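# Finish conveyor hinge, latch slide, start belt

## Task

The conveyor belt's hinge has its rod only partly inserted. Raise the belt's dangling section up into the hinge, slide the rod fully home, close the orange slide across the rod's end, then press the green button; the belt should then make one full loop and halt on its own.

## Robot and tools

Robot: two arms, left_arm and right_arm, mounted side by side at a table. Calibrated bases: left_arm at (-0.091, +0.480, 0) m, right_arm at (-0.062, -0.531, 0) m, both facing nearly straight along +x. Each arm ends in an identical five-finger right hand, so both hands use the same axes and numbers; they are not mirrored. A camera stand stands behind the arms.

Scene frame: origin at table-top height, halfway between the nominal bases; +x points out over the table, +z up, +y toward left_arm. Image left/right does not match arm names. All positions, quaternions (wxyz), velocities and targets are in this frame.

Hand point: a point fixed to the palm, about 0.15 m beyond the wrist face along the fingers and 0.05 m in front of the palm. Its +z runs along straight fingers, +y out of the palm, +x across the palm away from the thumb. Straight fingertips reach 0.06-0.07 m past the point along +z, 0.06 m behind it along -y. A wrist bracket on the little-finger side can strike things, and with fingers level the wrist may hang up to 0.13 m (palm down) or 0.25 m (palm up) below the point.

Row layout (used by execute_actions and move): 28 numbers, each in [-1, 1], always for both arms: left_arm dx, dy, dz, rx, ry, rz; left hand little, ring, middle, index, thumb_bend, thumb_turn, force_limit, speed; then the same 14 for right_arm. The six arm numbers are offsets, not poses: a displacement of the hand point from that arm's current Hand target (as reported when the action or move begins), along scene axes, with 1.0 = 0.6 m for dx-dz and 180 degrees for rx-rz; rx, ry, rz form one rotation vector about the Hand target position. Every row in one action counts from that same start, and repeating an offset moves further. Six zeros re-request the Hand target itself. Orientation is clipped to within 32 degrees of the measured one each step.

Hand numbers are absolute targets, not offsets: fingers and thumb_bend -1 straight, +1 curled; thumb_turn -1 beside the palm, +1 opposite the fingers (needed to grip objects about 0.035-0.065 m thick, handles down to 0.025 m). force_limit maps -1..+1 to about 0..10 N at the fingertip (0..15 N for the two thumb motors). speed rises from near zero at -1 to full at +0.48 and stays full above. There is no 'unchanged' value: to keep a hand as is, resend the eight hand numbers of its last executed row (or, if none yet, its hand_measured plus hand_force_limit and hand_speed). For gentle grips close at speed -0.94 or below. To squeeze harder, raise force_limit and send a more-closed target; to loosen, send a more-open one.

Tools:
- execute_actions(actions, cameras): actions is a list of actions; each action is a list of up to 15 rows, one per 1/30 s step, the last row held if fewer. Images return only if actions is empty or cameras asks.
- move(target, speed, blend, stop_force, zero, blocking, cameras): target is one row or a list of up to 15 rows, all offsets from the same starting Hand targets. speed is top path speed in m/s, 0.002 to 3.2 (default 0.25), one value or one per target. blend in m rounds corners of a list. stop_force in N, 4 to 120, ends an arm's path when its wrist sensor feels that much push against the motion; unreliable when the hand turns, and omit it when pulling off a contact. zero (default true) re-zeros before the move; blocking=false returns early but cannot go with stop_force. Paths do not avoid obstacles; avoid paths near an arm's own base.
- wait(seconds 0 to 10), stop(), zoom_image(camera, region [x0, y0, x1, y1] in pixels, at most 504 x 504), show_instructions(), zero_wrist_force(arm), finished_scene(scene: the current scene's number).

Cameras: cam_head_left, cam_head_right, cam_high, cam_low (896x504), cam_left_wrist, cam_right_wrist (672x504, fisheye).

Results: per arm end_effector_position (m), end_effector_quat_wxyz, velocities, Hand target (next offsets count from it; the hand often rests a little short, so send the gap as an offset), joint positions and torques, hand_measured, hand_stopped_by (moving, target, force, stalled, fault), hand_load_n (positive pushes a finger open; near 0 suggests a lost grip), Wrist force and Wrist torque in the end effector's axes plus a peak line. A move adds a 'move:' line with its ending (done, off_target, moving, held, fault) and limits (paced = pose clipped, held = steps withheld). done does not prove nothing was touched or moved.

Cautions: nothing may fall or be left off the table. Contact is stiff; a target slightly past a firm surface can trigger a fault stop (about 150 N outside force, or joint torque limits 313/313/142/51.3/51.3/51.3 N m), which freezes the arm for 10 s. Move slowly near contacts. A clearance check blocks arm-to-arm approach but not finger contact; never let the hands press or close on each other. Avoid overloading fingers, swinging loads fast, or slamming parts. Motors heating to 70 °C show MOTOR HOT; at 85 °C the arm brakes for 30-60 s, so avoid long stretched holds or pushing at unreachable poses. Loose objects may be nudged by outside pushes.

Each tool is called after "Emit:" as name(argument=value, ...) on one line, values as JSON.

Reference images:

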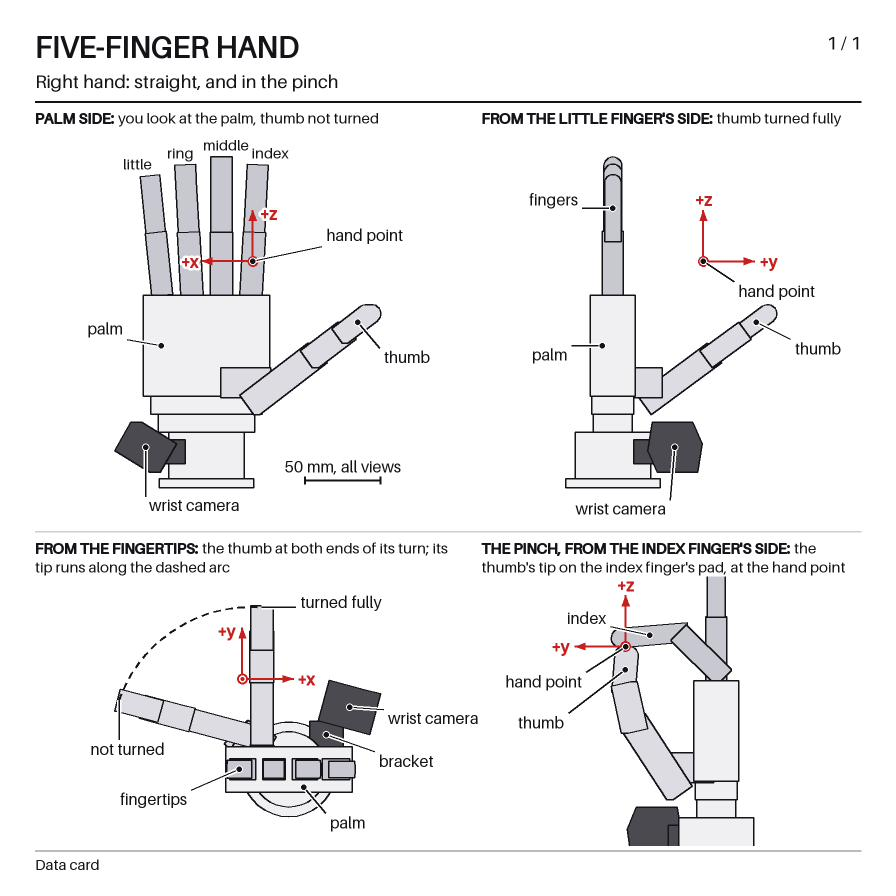

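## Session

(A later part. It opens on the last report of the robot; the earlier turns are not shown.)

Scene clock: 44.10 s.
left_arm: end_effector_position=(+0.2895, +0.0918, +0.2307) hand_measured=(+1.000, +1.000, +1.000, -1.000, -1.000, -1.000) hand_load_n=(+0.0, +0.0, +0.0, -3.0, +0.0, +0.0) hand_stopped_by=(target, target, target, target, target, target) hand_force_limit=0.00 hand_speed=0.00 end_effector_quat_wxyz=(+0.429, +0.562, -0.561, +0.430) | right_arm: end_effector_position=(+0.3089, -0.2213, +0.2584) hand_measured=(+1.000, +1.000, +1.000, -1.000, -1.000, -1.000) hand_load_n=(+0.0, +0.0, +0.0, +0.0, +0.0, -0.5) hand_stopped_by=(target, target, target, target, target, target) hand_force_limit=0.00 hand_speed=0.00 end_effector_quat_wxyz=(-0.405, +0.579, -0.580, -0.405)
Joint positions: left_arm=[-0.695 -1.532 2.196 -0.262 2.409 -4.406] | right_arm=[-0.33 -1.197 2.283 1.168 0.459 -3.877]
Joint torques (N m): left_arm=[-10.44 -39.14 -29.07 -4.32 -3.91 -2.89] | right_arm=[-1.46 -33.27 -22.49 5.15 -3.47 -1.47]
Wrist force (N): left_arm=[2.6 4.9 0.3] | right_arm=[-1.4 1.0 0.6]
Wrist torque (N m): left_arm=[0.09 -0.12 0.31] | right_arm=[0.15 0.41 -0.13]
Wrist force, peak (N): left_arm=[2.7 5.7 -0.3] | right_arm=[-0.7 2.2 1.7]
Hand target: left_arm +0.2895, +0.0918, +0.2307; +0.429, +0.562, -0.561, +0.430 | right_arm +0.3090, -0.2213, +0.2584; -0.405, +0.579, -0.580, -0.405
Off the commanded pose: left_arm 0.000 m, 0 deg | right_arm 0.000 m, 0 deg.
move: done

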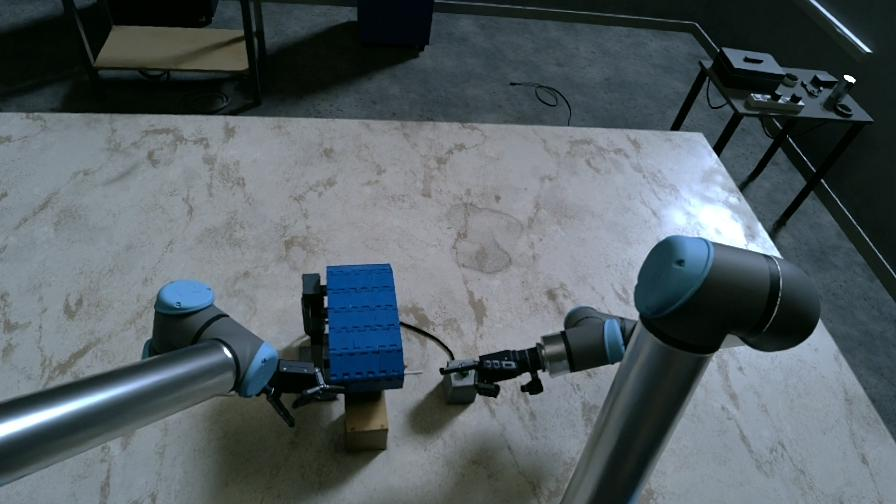

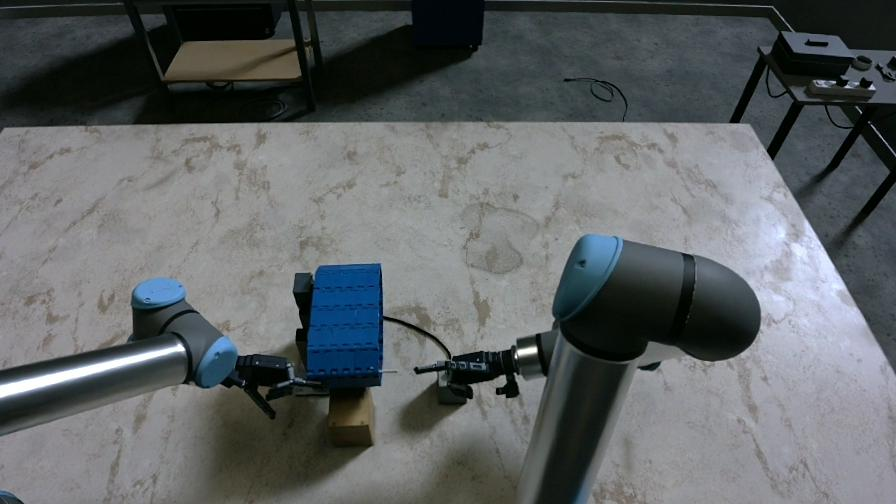

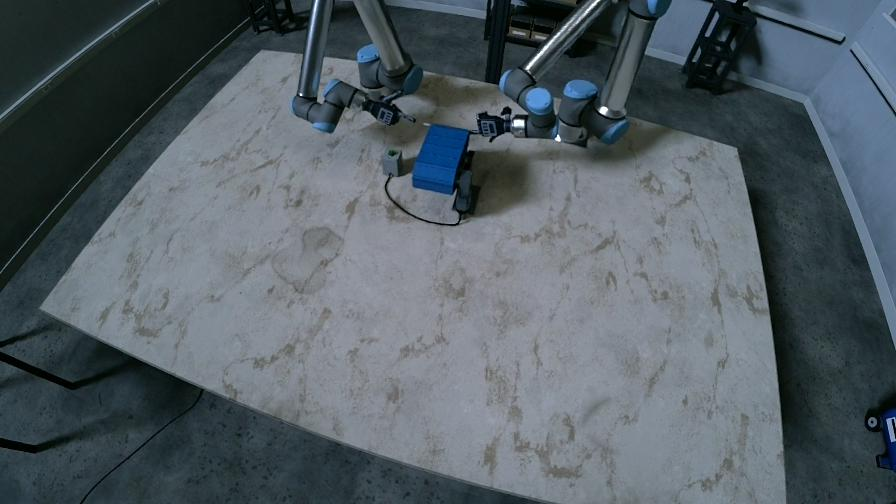

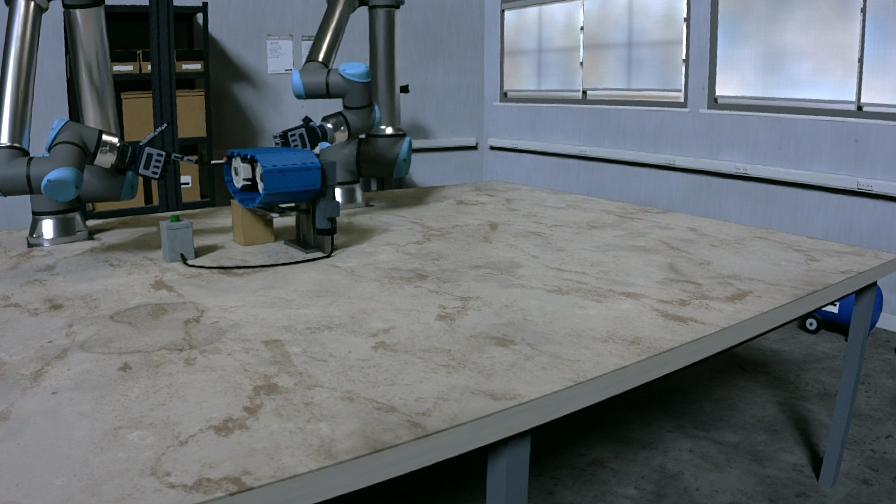

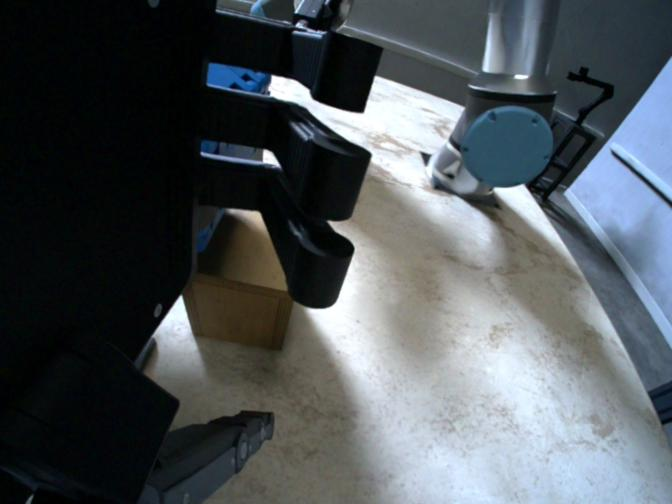

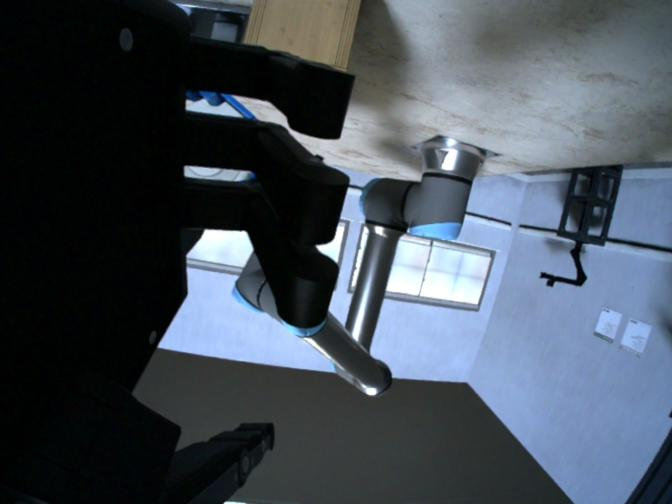

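Emit:
zoom_image(camera="cam_low", region=[170, 135, 240, 185])

Emit:
zoom_image(camera="cam_high", region=[370, 90, 480, 170])

Emit:
zoom_image(camera="cam_head_right", region=[360, 350, 430, 390])

Emit:
zoom_image(camera="cam_head_left", region=[390, 350, 460, 390])

Scaled by 7.200.

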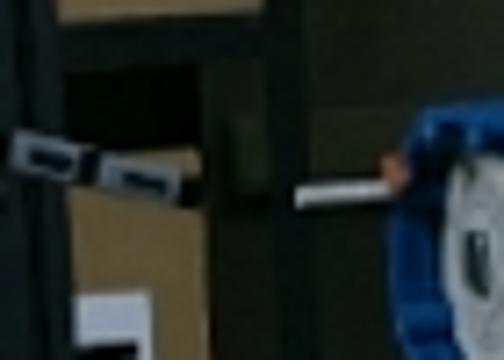

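Scaled by 4.582.

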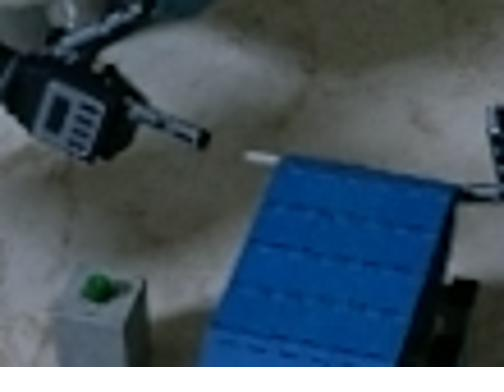

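Scaled by 7.200.

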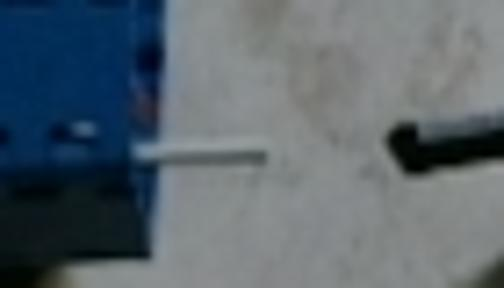

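Scaled by 7.200.

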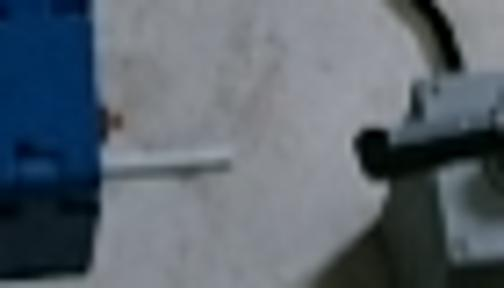

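Emit:
move(target=[0,0,0,0,0,0,1,1,1,-1,-1,-1,0,0, 0,0.1,-0.0035,0,0,0,1,1,1,-1,-1,-1,0,0], speed=0.04, stop_force=15, cameras=["cam_head_left","cam_head_right","cam_low","cam_right_wrist","cam_high"])

Emit:
zoom_image(camera="cam_head_left", region=[320, 340, 440, 420])

Emit:
zoom_image(camera="cam_head_right", region=[300, 340, 420, 420])

Emit:
zoom_image(camera="cam_low", region=[170, 135, 240, 185])

Scene clock: 47.23 s.
left_arm: end_effector_position=(+0.2895, +0.0918, +0.2307) hand_measured=(+1.000, +1.000, +1.000, -1.000, -1.000, -1.000) hand_load_n=(+0.0, +0.0, +0.0, -3.0, +0.0, +0.0) hand_stopped_by=(target, target, target, target, target, target) hand_force_limit=0.00 hand_speed=0.00 end_effector_quat_wxyz=(+0.429, +0.562, -0.561, +0.430) | right_arm: end_effector_position=(+0.3090, -0.1613, +0.2563) hand_measured=(+1.000, +1.000, +1.000, -1.000, -1.000, -1.000) hand_load_n=(+0.0, +0.0, +0.0, +0.0, +0.0, +0.0) hand_stopped_by=(target, target, target, target, target, target) hand_force_limit=0.00 hand_speed=0.00 end_effector_quat_wxyz=(-0.405, +0.579, -0.580, -0.405)
Joint positions: left_arm=[-0.695 -1.532 2.196 -0.262 2.409 -4.406] | right_arm=[-0.185 -1.215 2.221 0.968 0.383 -3.572]
Joint torques (N m): left_arm=[-13.42 -39.64 -29.09 -4.54 -2.82 -2.53] | right_arm=[-15.31 -33.63 -7.04 3.37 0.41 1.59]
Wrist force (N): left_arm=[2.1 5.2 -0.4] | right_arm=[-1.2 0.9 1.1]
Wrist torque (N m): left_arm=[0.16 -0.08 0.28] | right_arm=[0.08 0.33 -0.01]
Wrist force, peak (N): left_arm=[3.1 5.2 0.2] | right_arm=[-2.4 3.0 -2.9]
Hand target: left_arm +0.2895, +0.0918, +0.2307; +0.429, +0.562, -0.561, +0.430 | right_arm +0.3090, -0.1613, +0.2563; -0.405, +0.579, -0.580, -0.405
Off the commanded pose: left_arm 0.000 m, 0 deg | right_arm 0.000 m, 0 deg.
move: done
Images, in order (width x height): cam_head_left 896x504, cam_head_right 896x504, cam_high 896x504, cam_low 896x504, cam_right_wrist 672x504.

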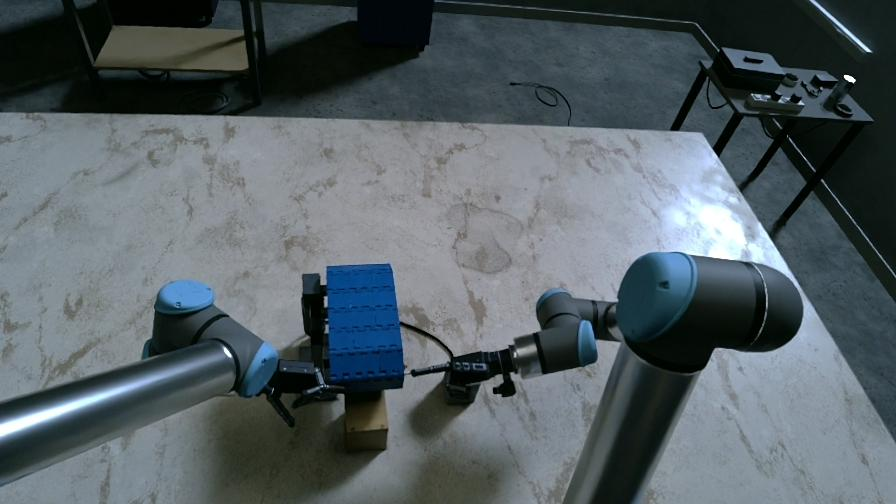

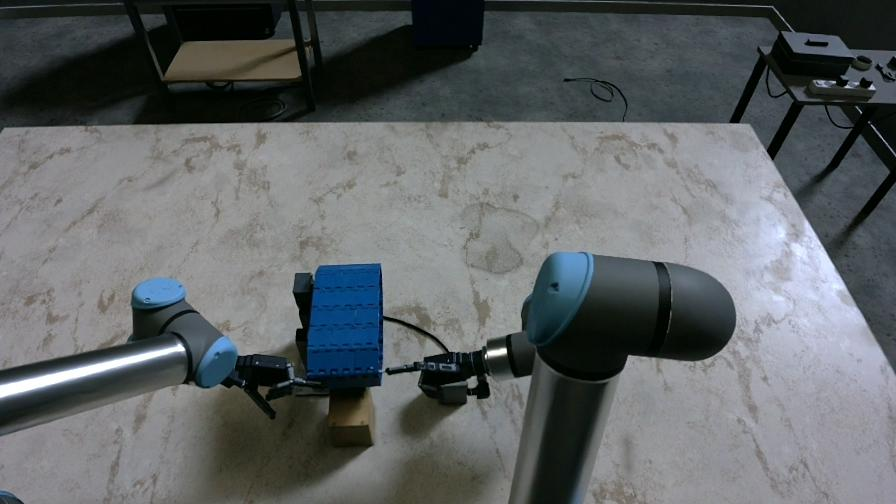

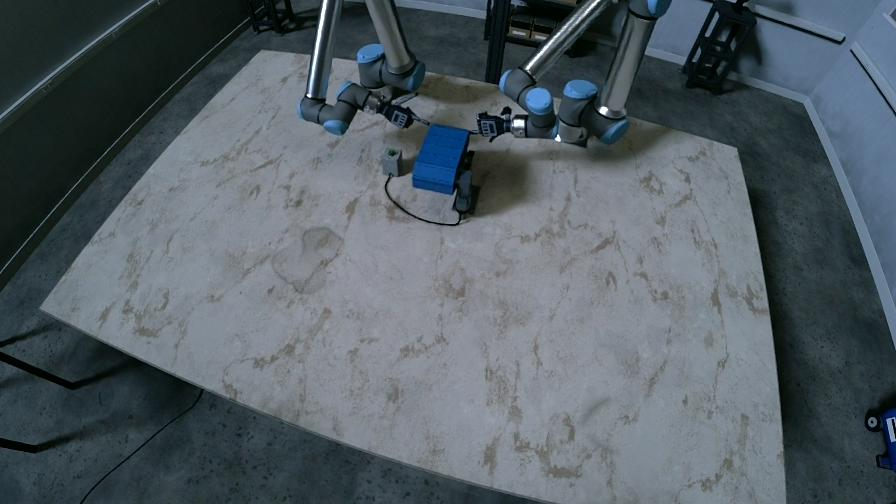

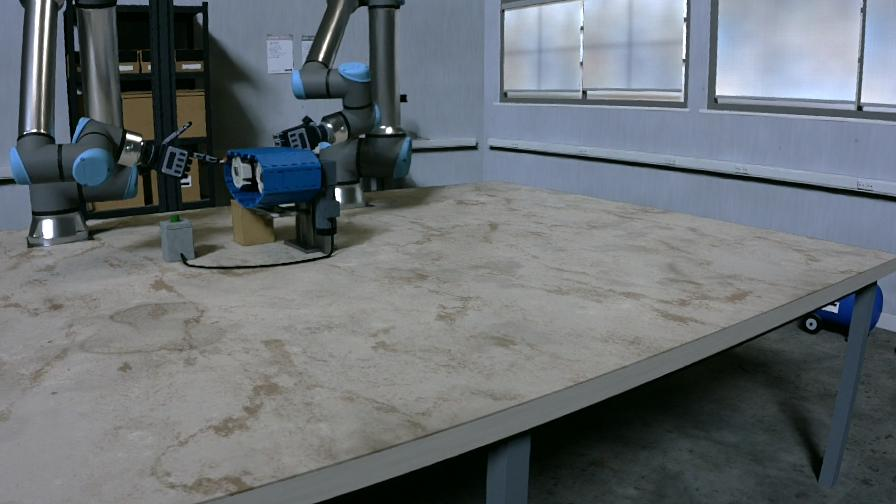

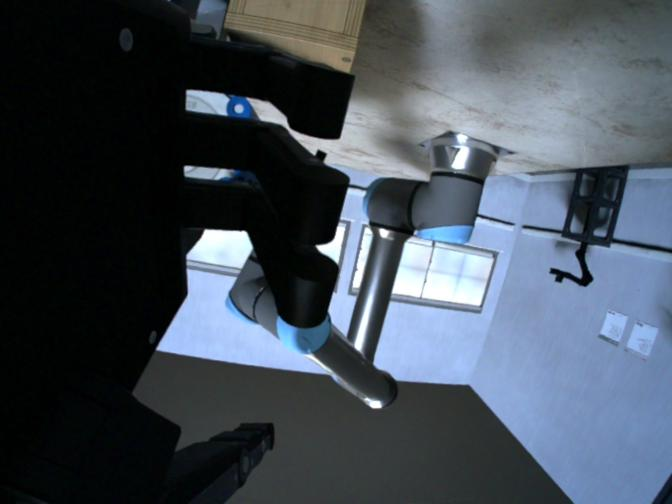

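Scaled by 4.200.

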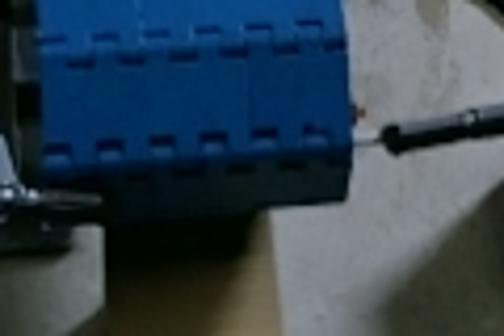

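Scaled by 4.200.

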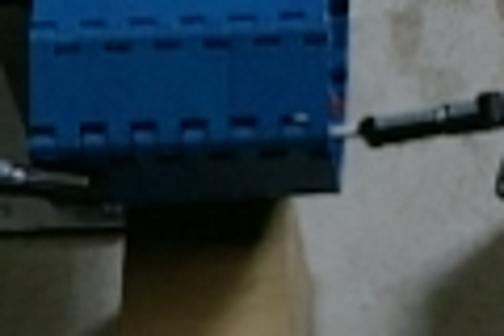

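Scaled by 7.200.

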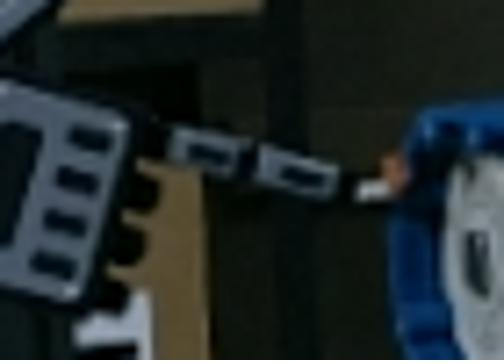

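Emit:
move(target=[0,0,0,0,0,0,1,1,1,-1,-1,-1,0,0, 0,0.055,0,0,0,0,1,1,1,-1,-1,-1,0,0], speed=0.02, stop_force=12, cameras=["cam_head_left","cam_head_right","cam_low"])

Emit:
zoom_image(camera="cam_head_left", region=[320, 340, 440, 420])

Emit:
zoom_image(camera="cam_head_right", region=[300, 340, 420, 420])

Emit:
zoom_image(camera="cam_low", region=[170, 135, 240, 185])

Scene clock: 49.47 s.
left_arm: end_effector_position=(+0.2895, +0.0919, +0.2307) hand_measured=(+1.000, +1.000, +1.000, -1.000, -1.000, -1.000) hand_load_n=(+0.0, +0.0, +0.0, -1.5, +0.0, +0.0) hand_stopped_by=(target, target, target, target, target, target) hand_force_limit=0.00 hand_speed=0.00 end_effector_quat_wxyz=(+0.429, +0.562, -0.561, +0.430) | right_arm: end_effector_position=(+0.3090, -0.1414, +0.2563) hand_measured=(+1.000, +1.000, +1.000, -1.000, -1.000, -1.000) hand_load_n=(+0.0, +0.0, +0.0, -2.0, -0.5, +0.0) hand_stopped_by=(target, target, target, target, target, target) hand_force_limit=0.00 hand_speed=0.00 end_effector_quat_wxyz=(-0.405, +0.579, -0.580, -0.405)
Joint positions: left_arm=[-0.695 -1.532 2.196 -0.262 2.409 -4.406] | right_arm=[-0.137 -1.225 2.197 0.888 0.366 -3.449]
Joint torques (N m): left_arm=[-9.96 -41.39 -37.56 -2.94 -2.08 -2.41] | right_arm=[-5.82 -34.35 -8.34 2.2 0.25 2.04]
Wrist force (N): left_arm=[0.1 3.8 -3.7] | right_arm=[-1.8 2.3 -2.1]
Wrist torque (N m): left_arm=[0.41 -0.13 0.14] | right_arm=[0.20 0.32 -0.07]
Wrist force, peak (N): left_arm=[-1.0 4.1 -6.3] | right_arm=[2.1 3.4 -14.8]
Hand target: left_arm +0.2895, +0.0918, +0.2307; +0.429, +0.562, -0.561, +0.430 | right_arm +0.3090, -0.1414, +0.2563; -0.405, +0.579, -0.580, -0.405 (not the last commanded pose)
Off the commanded pose: left_arm 0.000 m, 0 deg | right_arm 0.013 m, 0 deg.
move: contact (right_arm)
Images, in order (width x height): cam_head_left 896x504, cam_head_right 896x504, cam_low 896x504.

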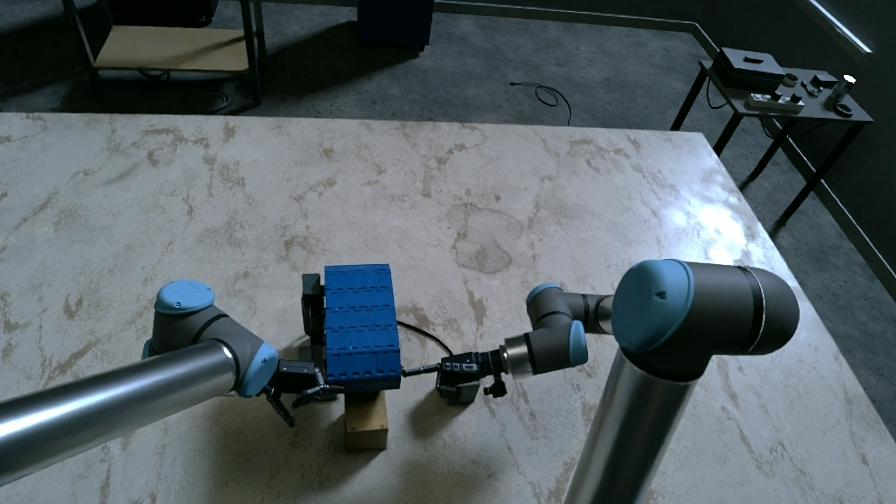

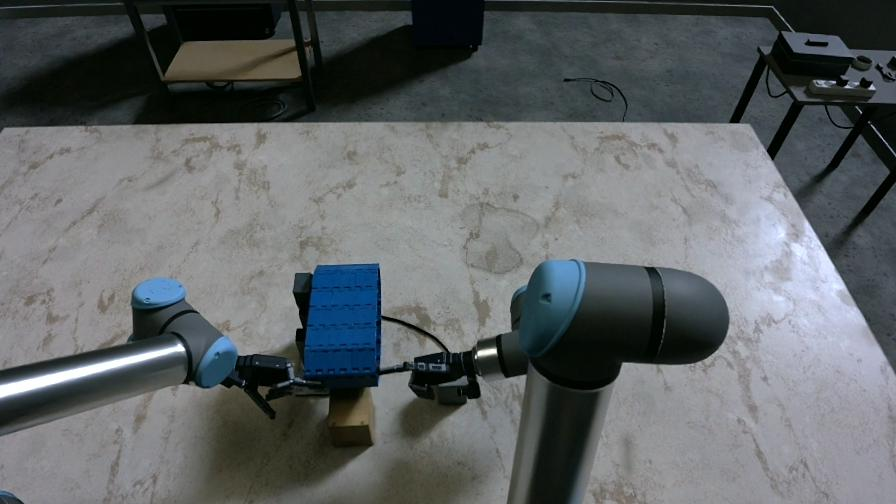

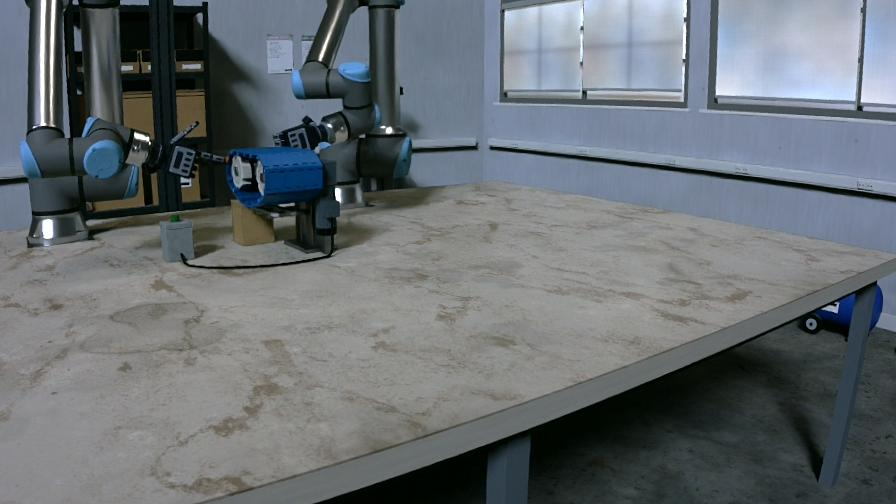

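Scaled by 4.200.

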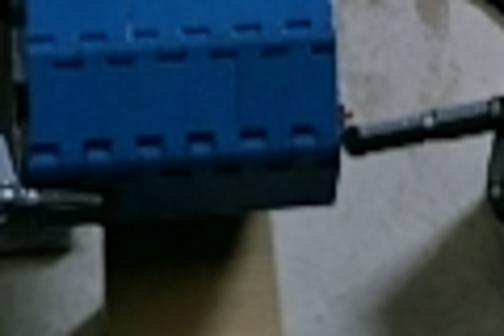

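Scaled by 4.200.

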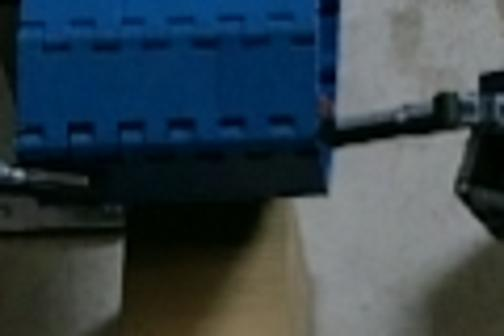

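Scaled by 7.200.

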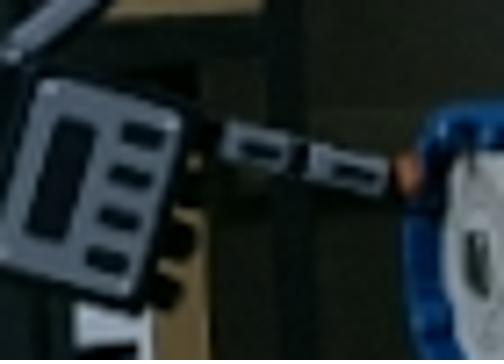

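Emit:
move(target=[[0,0,0,0,0,0,1,1,1,-1,-1,-1,0,0, 0,-0.08,0,0,0,0,1,1,1,-1,-1,-1,0,0],[0,0,0,0,0,0,1,1,1,-1,-1,-1,0,0, -0.0317,-0.1477,0.0228,0,0,-0.0833,-1,-1,-1,-1,-1,-1,0,0]], speed=0.15, blend=[0.01,0], cameras=["cam_right_wrist"])

Emit:
zoom_image(camera="cam_right_wrist", region=[180, 90, 380, 290])

Scene clock: 52.50 s.
left_arm: end_effector_position=(+0.2895, +0.0918, +0.2307) hand_measured=(+1.000, +1.000, +1.000, -1.000, -1.000, -1.000) hand_load_n=(+0.0, +0.0, +0.0, -2.0, +0.0, +0.0) hand_stopped_by=(target, target, target, target, target, target) hand_force_limit=0.00 hand_speed=0.00 end_effector_quat_wxyz=(+0.429, +0.562, -0.561, +0.430) | right_arm: end_effector_position=(+0.2900, -0.2300, +0.2700) hand_measured=(-1.000, -1.000, -1.000, -1.000, -1.000, -1.000) hand_load_n=(+0.0, +0.0, +0.0, +0.0, +0.0, +0.0) hand_stopped_by=(target, target, target, target, target, target) hand_force_limit=0.00 hand_speed=0.00 end_effector_quat_wxyz=(+0.454, -0.499, +0.650, +0.349)
Joint positions: left_arm=[-0.695 -1.532 2.196 -0.262 2.409 -4.406] | right_arm=[-0.463 -1.363 2.424 0.952 0.389 -3.613]
Joint torques (N m): left_arm=[-10.74 -39.34 -44.33 -0.27 -0.39 -2.4] | right_arm=[-11.79 -43.77 -20.34 3.29 -0.26 1.42]
Wrist force (N): left_arm=[-0.3 4.7 -1.3] | right_arm=[-1.4 1.2 0.9]
Wrist torque (N m): left_arm=[0.30 -0.13 0.13] | right_arm=[0.16 0.40 -0.01]
Wrist force, peak (N): left_arm=[0.1 4.5 -4.0] | right_arm=[-2.0 2.6 -2.1]
Hand target: left_arm +0.2895, +0.0918, +0.2307; +0.429, +0.562, -0.561, +0.430 | right_arm +0.2900, -0.2300, +0.2700; +0.454, -0.499, +0.650, +0.349
Off the commanded pose: left_arm 0.000 m, 0 deg | right_arm 0.000 m, 0 deg.
move: done
Images, in order (width x height): cam_right_wrist 672x504.

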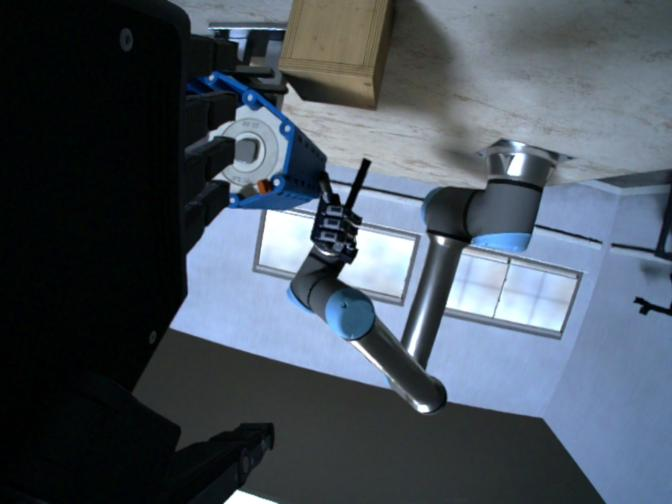

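Scaled by 2.520 from the camera's 672x504 image, which has a finer 960x720 frame.

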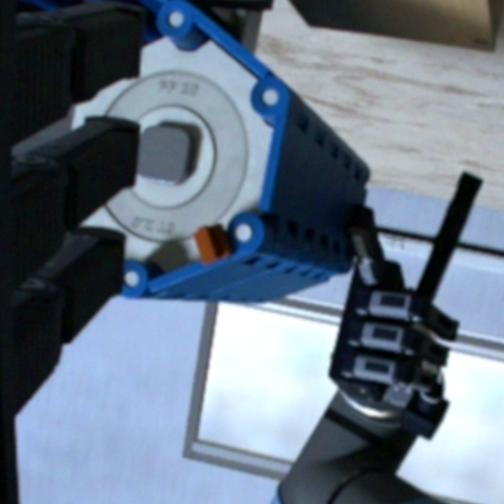

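Emit:
zoom_image(camera="cam_right_wrist", region=[230, 160, 300, 215])

Scaled by 7.200 from the camera's 672x504 image, which has a finer 960x720 frame.

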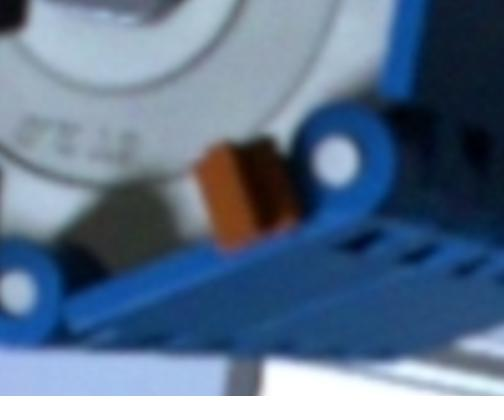

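Emit:
move(target=[0,0,0,0,0,0,1,1,1,-1,-1,-1,0,0, 0.0767,0.081,0.0075,0,0,0.0833,1,1,1,-1,-1,-1,0,0], speed=0.15, cameras=["cam_head_left","cam_head_right","cam_low","cam_high"])

Emit:
zoom_image(camera="cam_head_left", region=[380, 340, 440, 390])

Emit:
zoom_image(camera="cam_head_right", region=[360, 340, 420, 390])

Emit:
zoom_image(camera="cam_low", region=[170, 135, 270, 205])

Scene clock: 54.47 s.
left_arm: end_effector_position=(+0.2895, +0.0918, +0.2307) hand_measured=(+1.000, +1.000, +1.000, -1.000, -1.000, -1.000) hand_load_n=(+0.0, +0.0, +0.0, -2.0, +0.0, +0.0) hand_stopped_by=(target, target, target, target, target, target) hand_force_limit=0.00 hand_speed=0.00 end_effector_quat_wxyz=(+0.429, +0.562, -0.561, +0.430) | right_arm: end_effector_position=(+0.3360, -0.1814, +0.2745) hand_measured=(+1.000, +1.000, +1.000, -1.000, -1.000, -1.000) hand_load_n=(+0.0, +0.0, +0.0, +0.5, +0.0, +0.0) hand_stopped_by=(target, target, target, target, target, target) hand_force_limit=0.00 hand_speed=0.00 end_effector_quat_wxyz=(-0.405, +0.579, -0.580, -0.405)
Joint positions: left_arm=[-0.695 -1.532 2.196 -0.262 2.409 -4.406] | right_arm=[-0.22 -1.209 2.181 1.082 0.398 -3.658]
Joint torques (N m): left_arm=[-10.82 -38.87 -44.75 -0.18 -0.17 -2.13] | right_arm=[9.3 -42.21 -22.24 4.77 -4.39 1.22]
Wrist force (N): left_arm=[-0.5 4.5 -1.1] | right_arm=[-1.1 0.9 0.7]
Wrist torque (N m): left_arm=[0.26 -0.10 0.11] | right_arm=[0.10 0.33 -0.13]
Wrist force, peak (N): left_arm=[-0.5 5.2 -0.8] | right_arm=[-1.4 1.5 1.3]
Hand target: left_arm +0.2895, +0.0918, +0.2307; +0.429, +0.562, -0.561, +0.430 | right_arm +0.3360, -0.1814, +0.2745; -0.405, +0.579, -0.580, -0.405
Off the commanded pose: left_arm 0.000 m, 0 deg | right_arm 0.000 m, 0 deg.
move: done
Images, in order (width x height): cam_head_left 896x504, cam_head_right 896x504, cam_high 896x504, cam_low 896x504.

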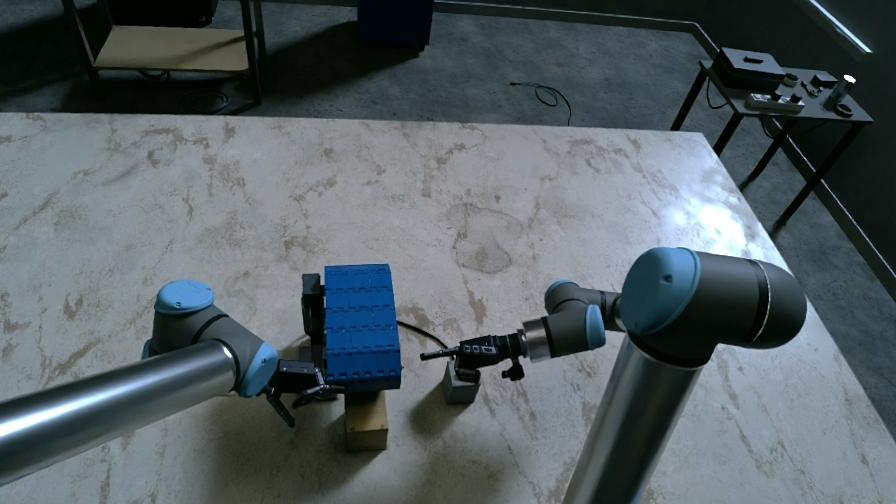

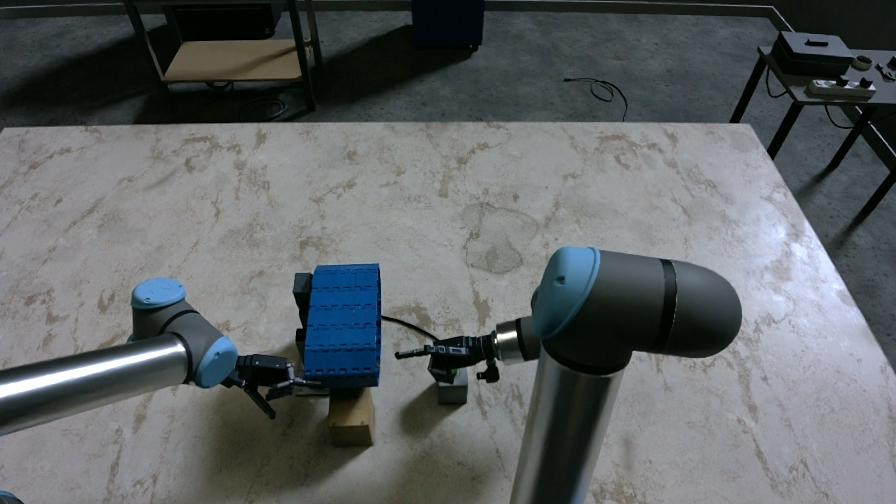

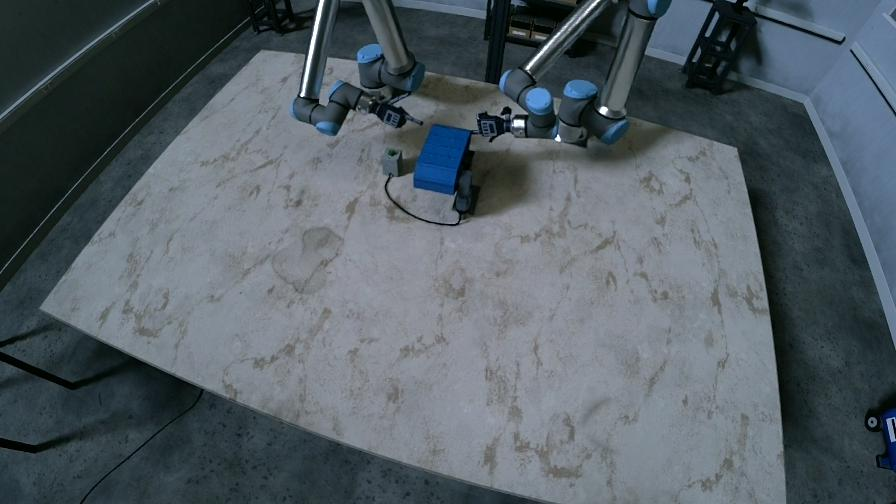

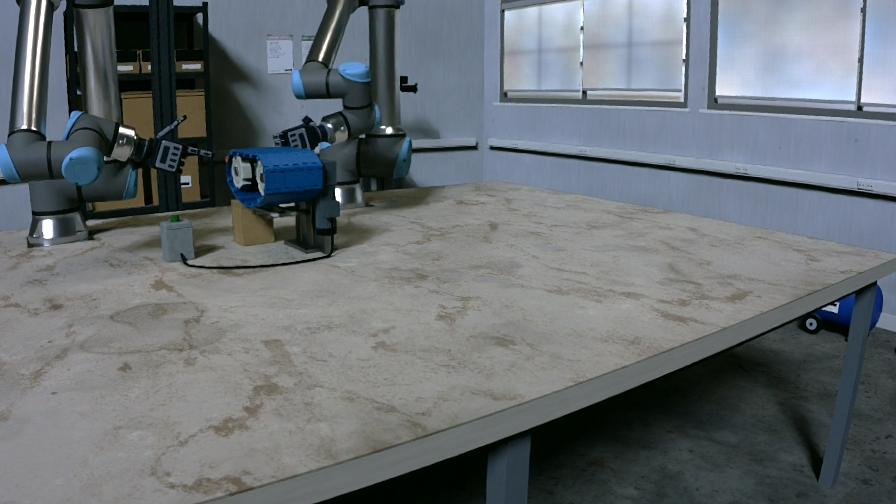

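Scaled by 8.400.

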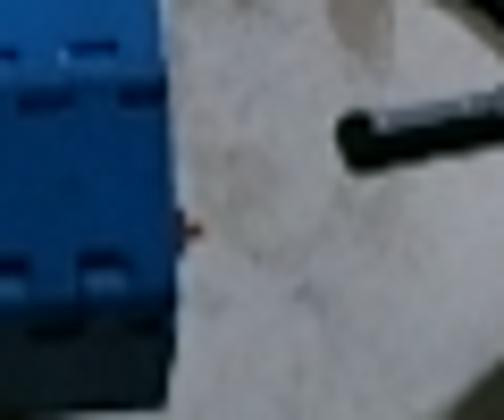

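Scaled by 8.400.

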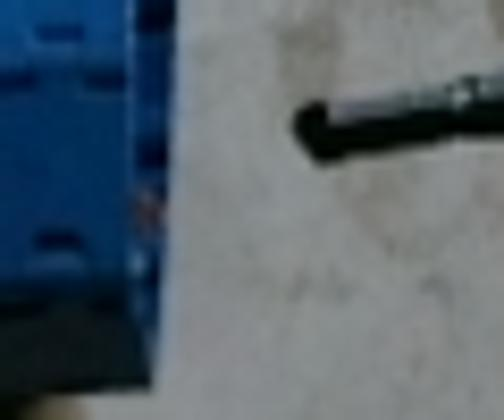

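Scaled by 5.040.

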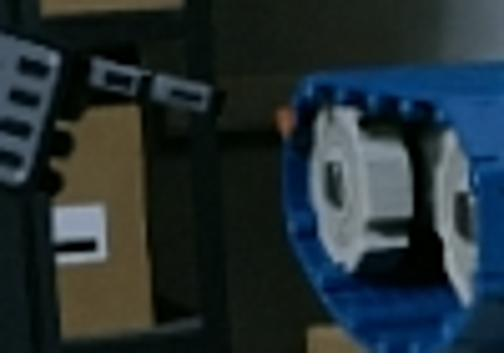

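Emit:
move(target=[0,0,0,0,0,0,1,1,1,-1,-1,-1,0,0, -0.004,0.09,-0.004,0,0,0,1,1,1,-1,-1,-1,0,0], speed=0.03, stop_force=5, cameras=["cam_head_left","cam_head_right","cam_low"])

Emit:
zoom_image(camera="cam_head_left", region=[380, 340, 440, 390])

Emit:
zoom_image(camera="cam_head_right", region=[360, 340, 420, 390])

Emit:
zoom_image(camera="cam_low", region=[190, 135, 270, 205])

Scene clock: 57.17 s.
left_arm: end_effector_position=(+0.2895, +0.0918, +0.2307) hand_measured=(+1.000, +1.000, +1.000, -1.000, -1.000, -1.000) hand_load_n=(+0.0, +0.0, +0.0, -2.0, +0.0, +0.0) hand_stopped_by=(target, target, target, target, target, target) hand_force_limit=0.00 hand_speed=0.00 end_effector_quat_wxyz=(+0.429, +0.562, -0.561, +0.430) | right_arm: end_effector_position=(+0.3342, -0.1411, +0.2727) hand_measured=(+1.000, +1.000, +1.000, -1.000, -1.000, -1.000) hand_load_n=(+0.0, +0.0, +0.0, +0.0, +0.0, +0.0) hand_stopped_by=(target, target, target, target, target, target) hand_force_limit=0.00 hand_speed=0.00 end_effector_quat_wxyz=(-0.405, +0.579, -0.580, -0.406)
Joint positions: left_arm=[-0.695 -1.532 2.196 -0.262 2.409 -4.406] | right_arm=[-0.13 -1.223 2.14 0.927 0.364 -3.431]
Joint torques (N m): left_arm=[-10.07 -39.09 -45.5 -0.08 0.8 -2.27] | right_arm=[15.48 -37.87 -10.54 2.13 0.4 2.17]
Wrist force (N): left_arm=[0.1 5.1 -2.3] | right_arm=[-1.3 0.9 -0.4]
Wrist torque (N m): left_arm=[0.34 -0.18 0.14] | right_arm=[0.22 0.30 -0.08]
Wrist force, peak (N): left_arm=[-2.0 4.9 -7.7] | right_arm=[2.2 0.7 -13.2]
Hand target: left_arm +0.2895, +0.0918, +0.2307; +0.429, +0.562, -0.561, +0.430 | right_arm +0.3342, -0.1410, +0.2727; -0.405, +0.579, -0.580, -0.406 (not the last commanded pose)
Off the commanded pose: left_arm 0.000 m, 0 deg | right_arm 0.014 m, 0 deg.
move: contact (right_arm)
Images, in order (width x height): cam_head_left 896x504, cam_head_right 896x504, cam_low 896x504.

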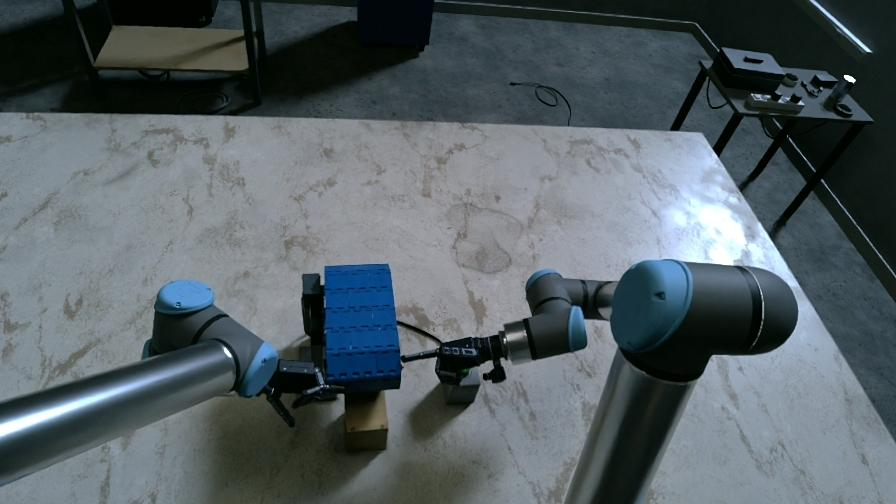

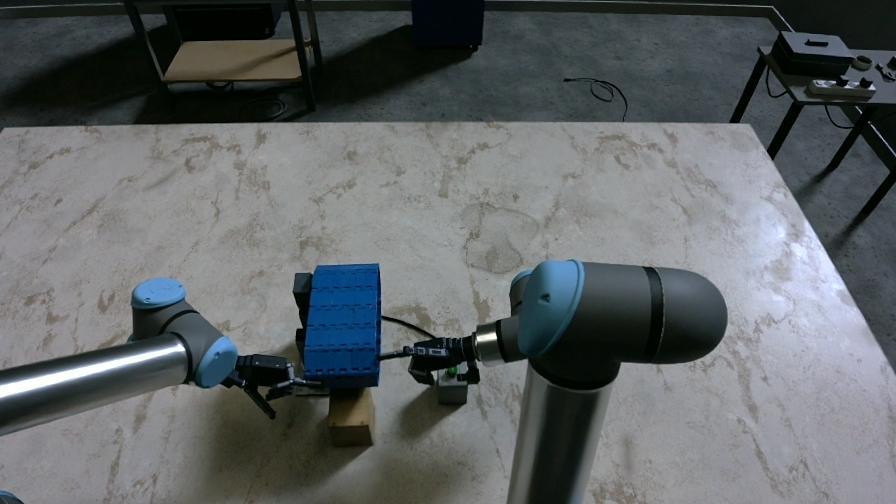

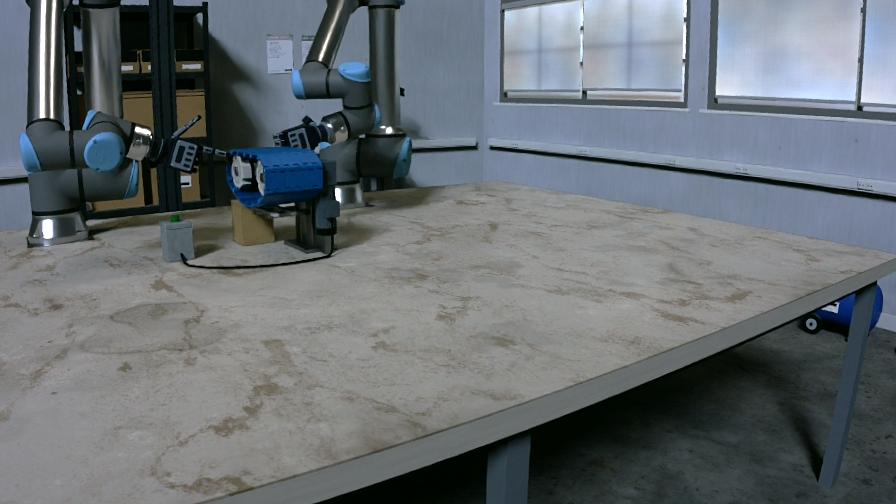

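Scaled by 8.400.

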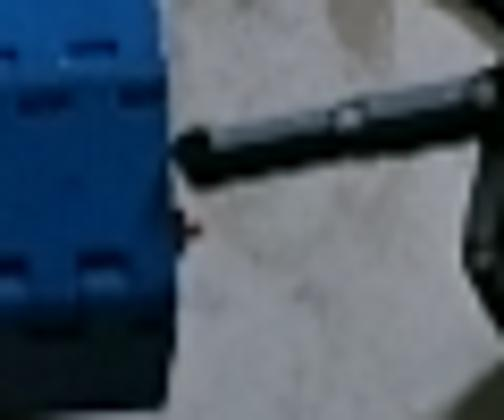

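Scaled by 8.400.

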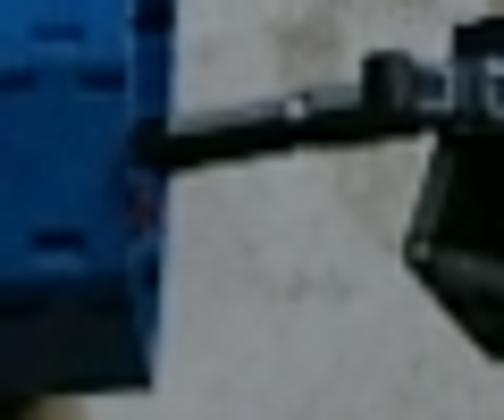

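Scaled by 6.300.

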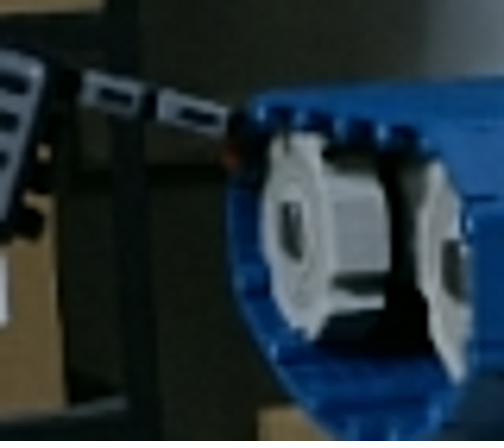

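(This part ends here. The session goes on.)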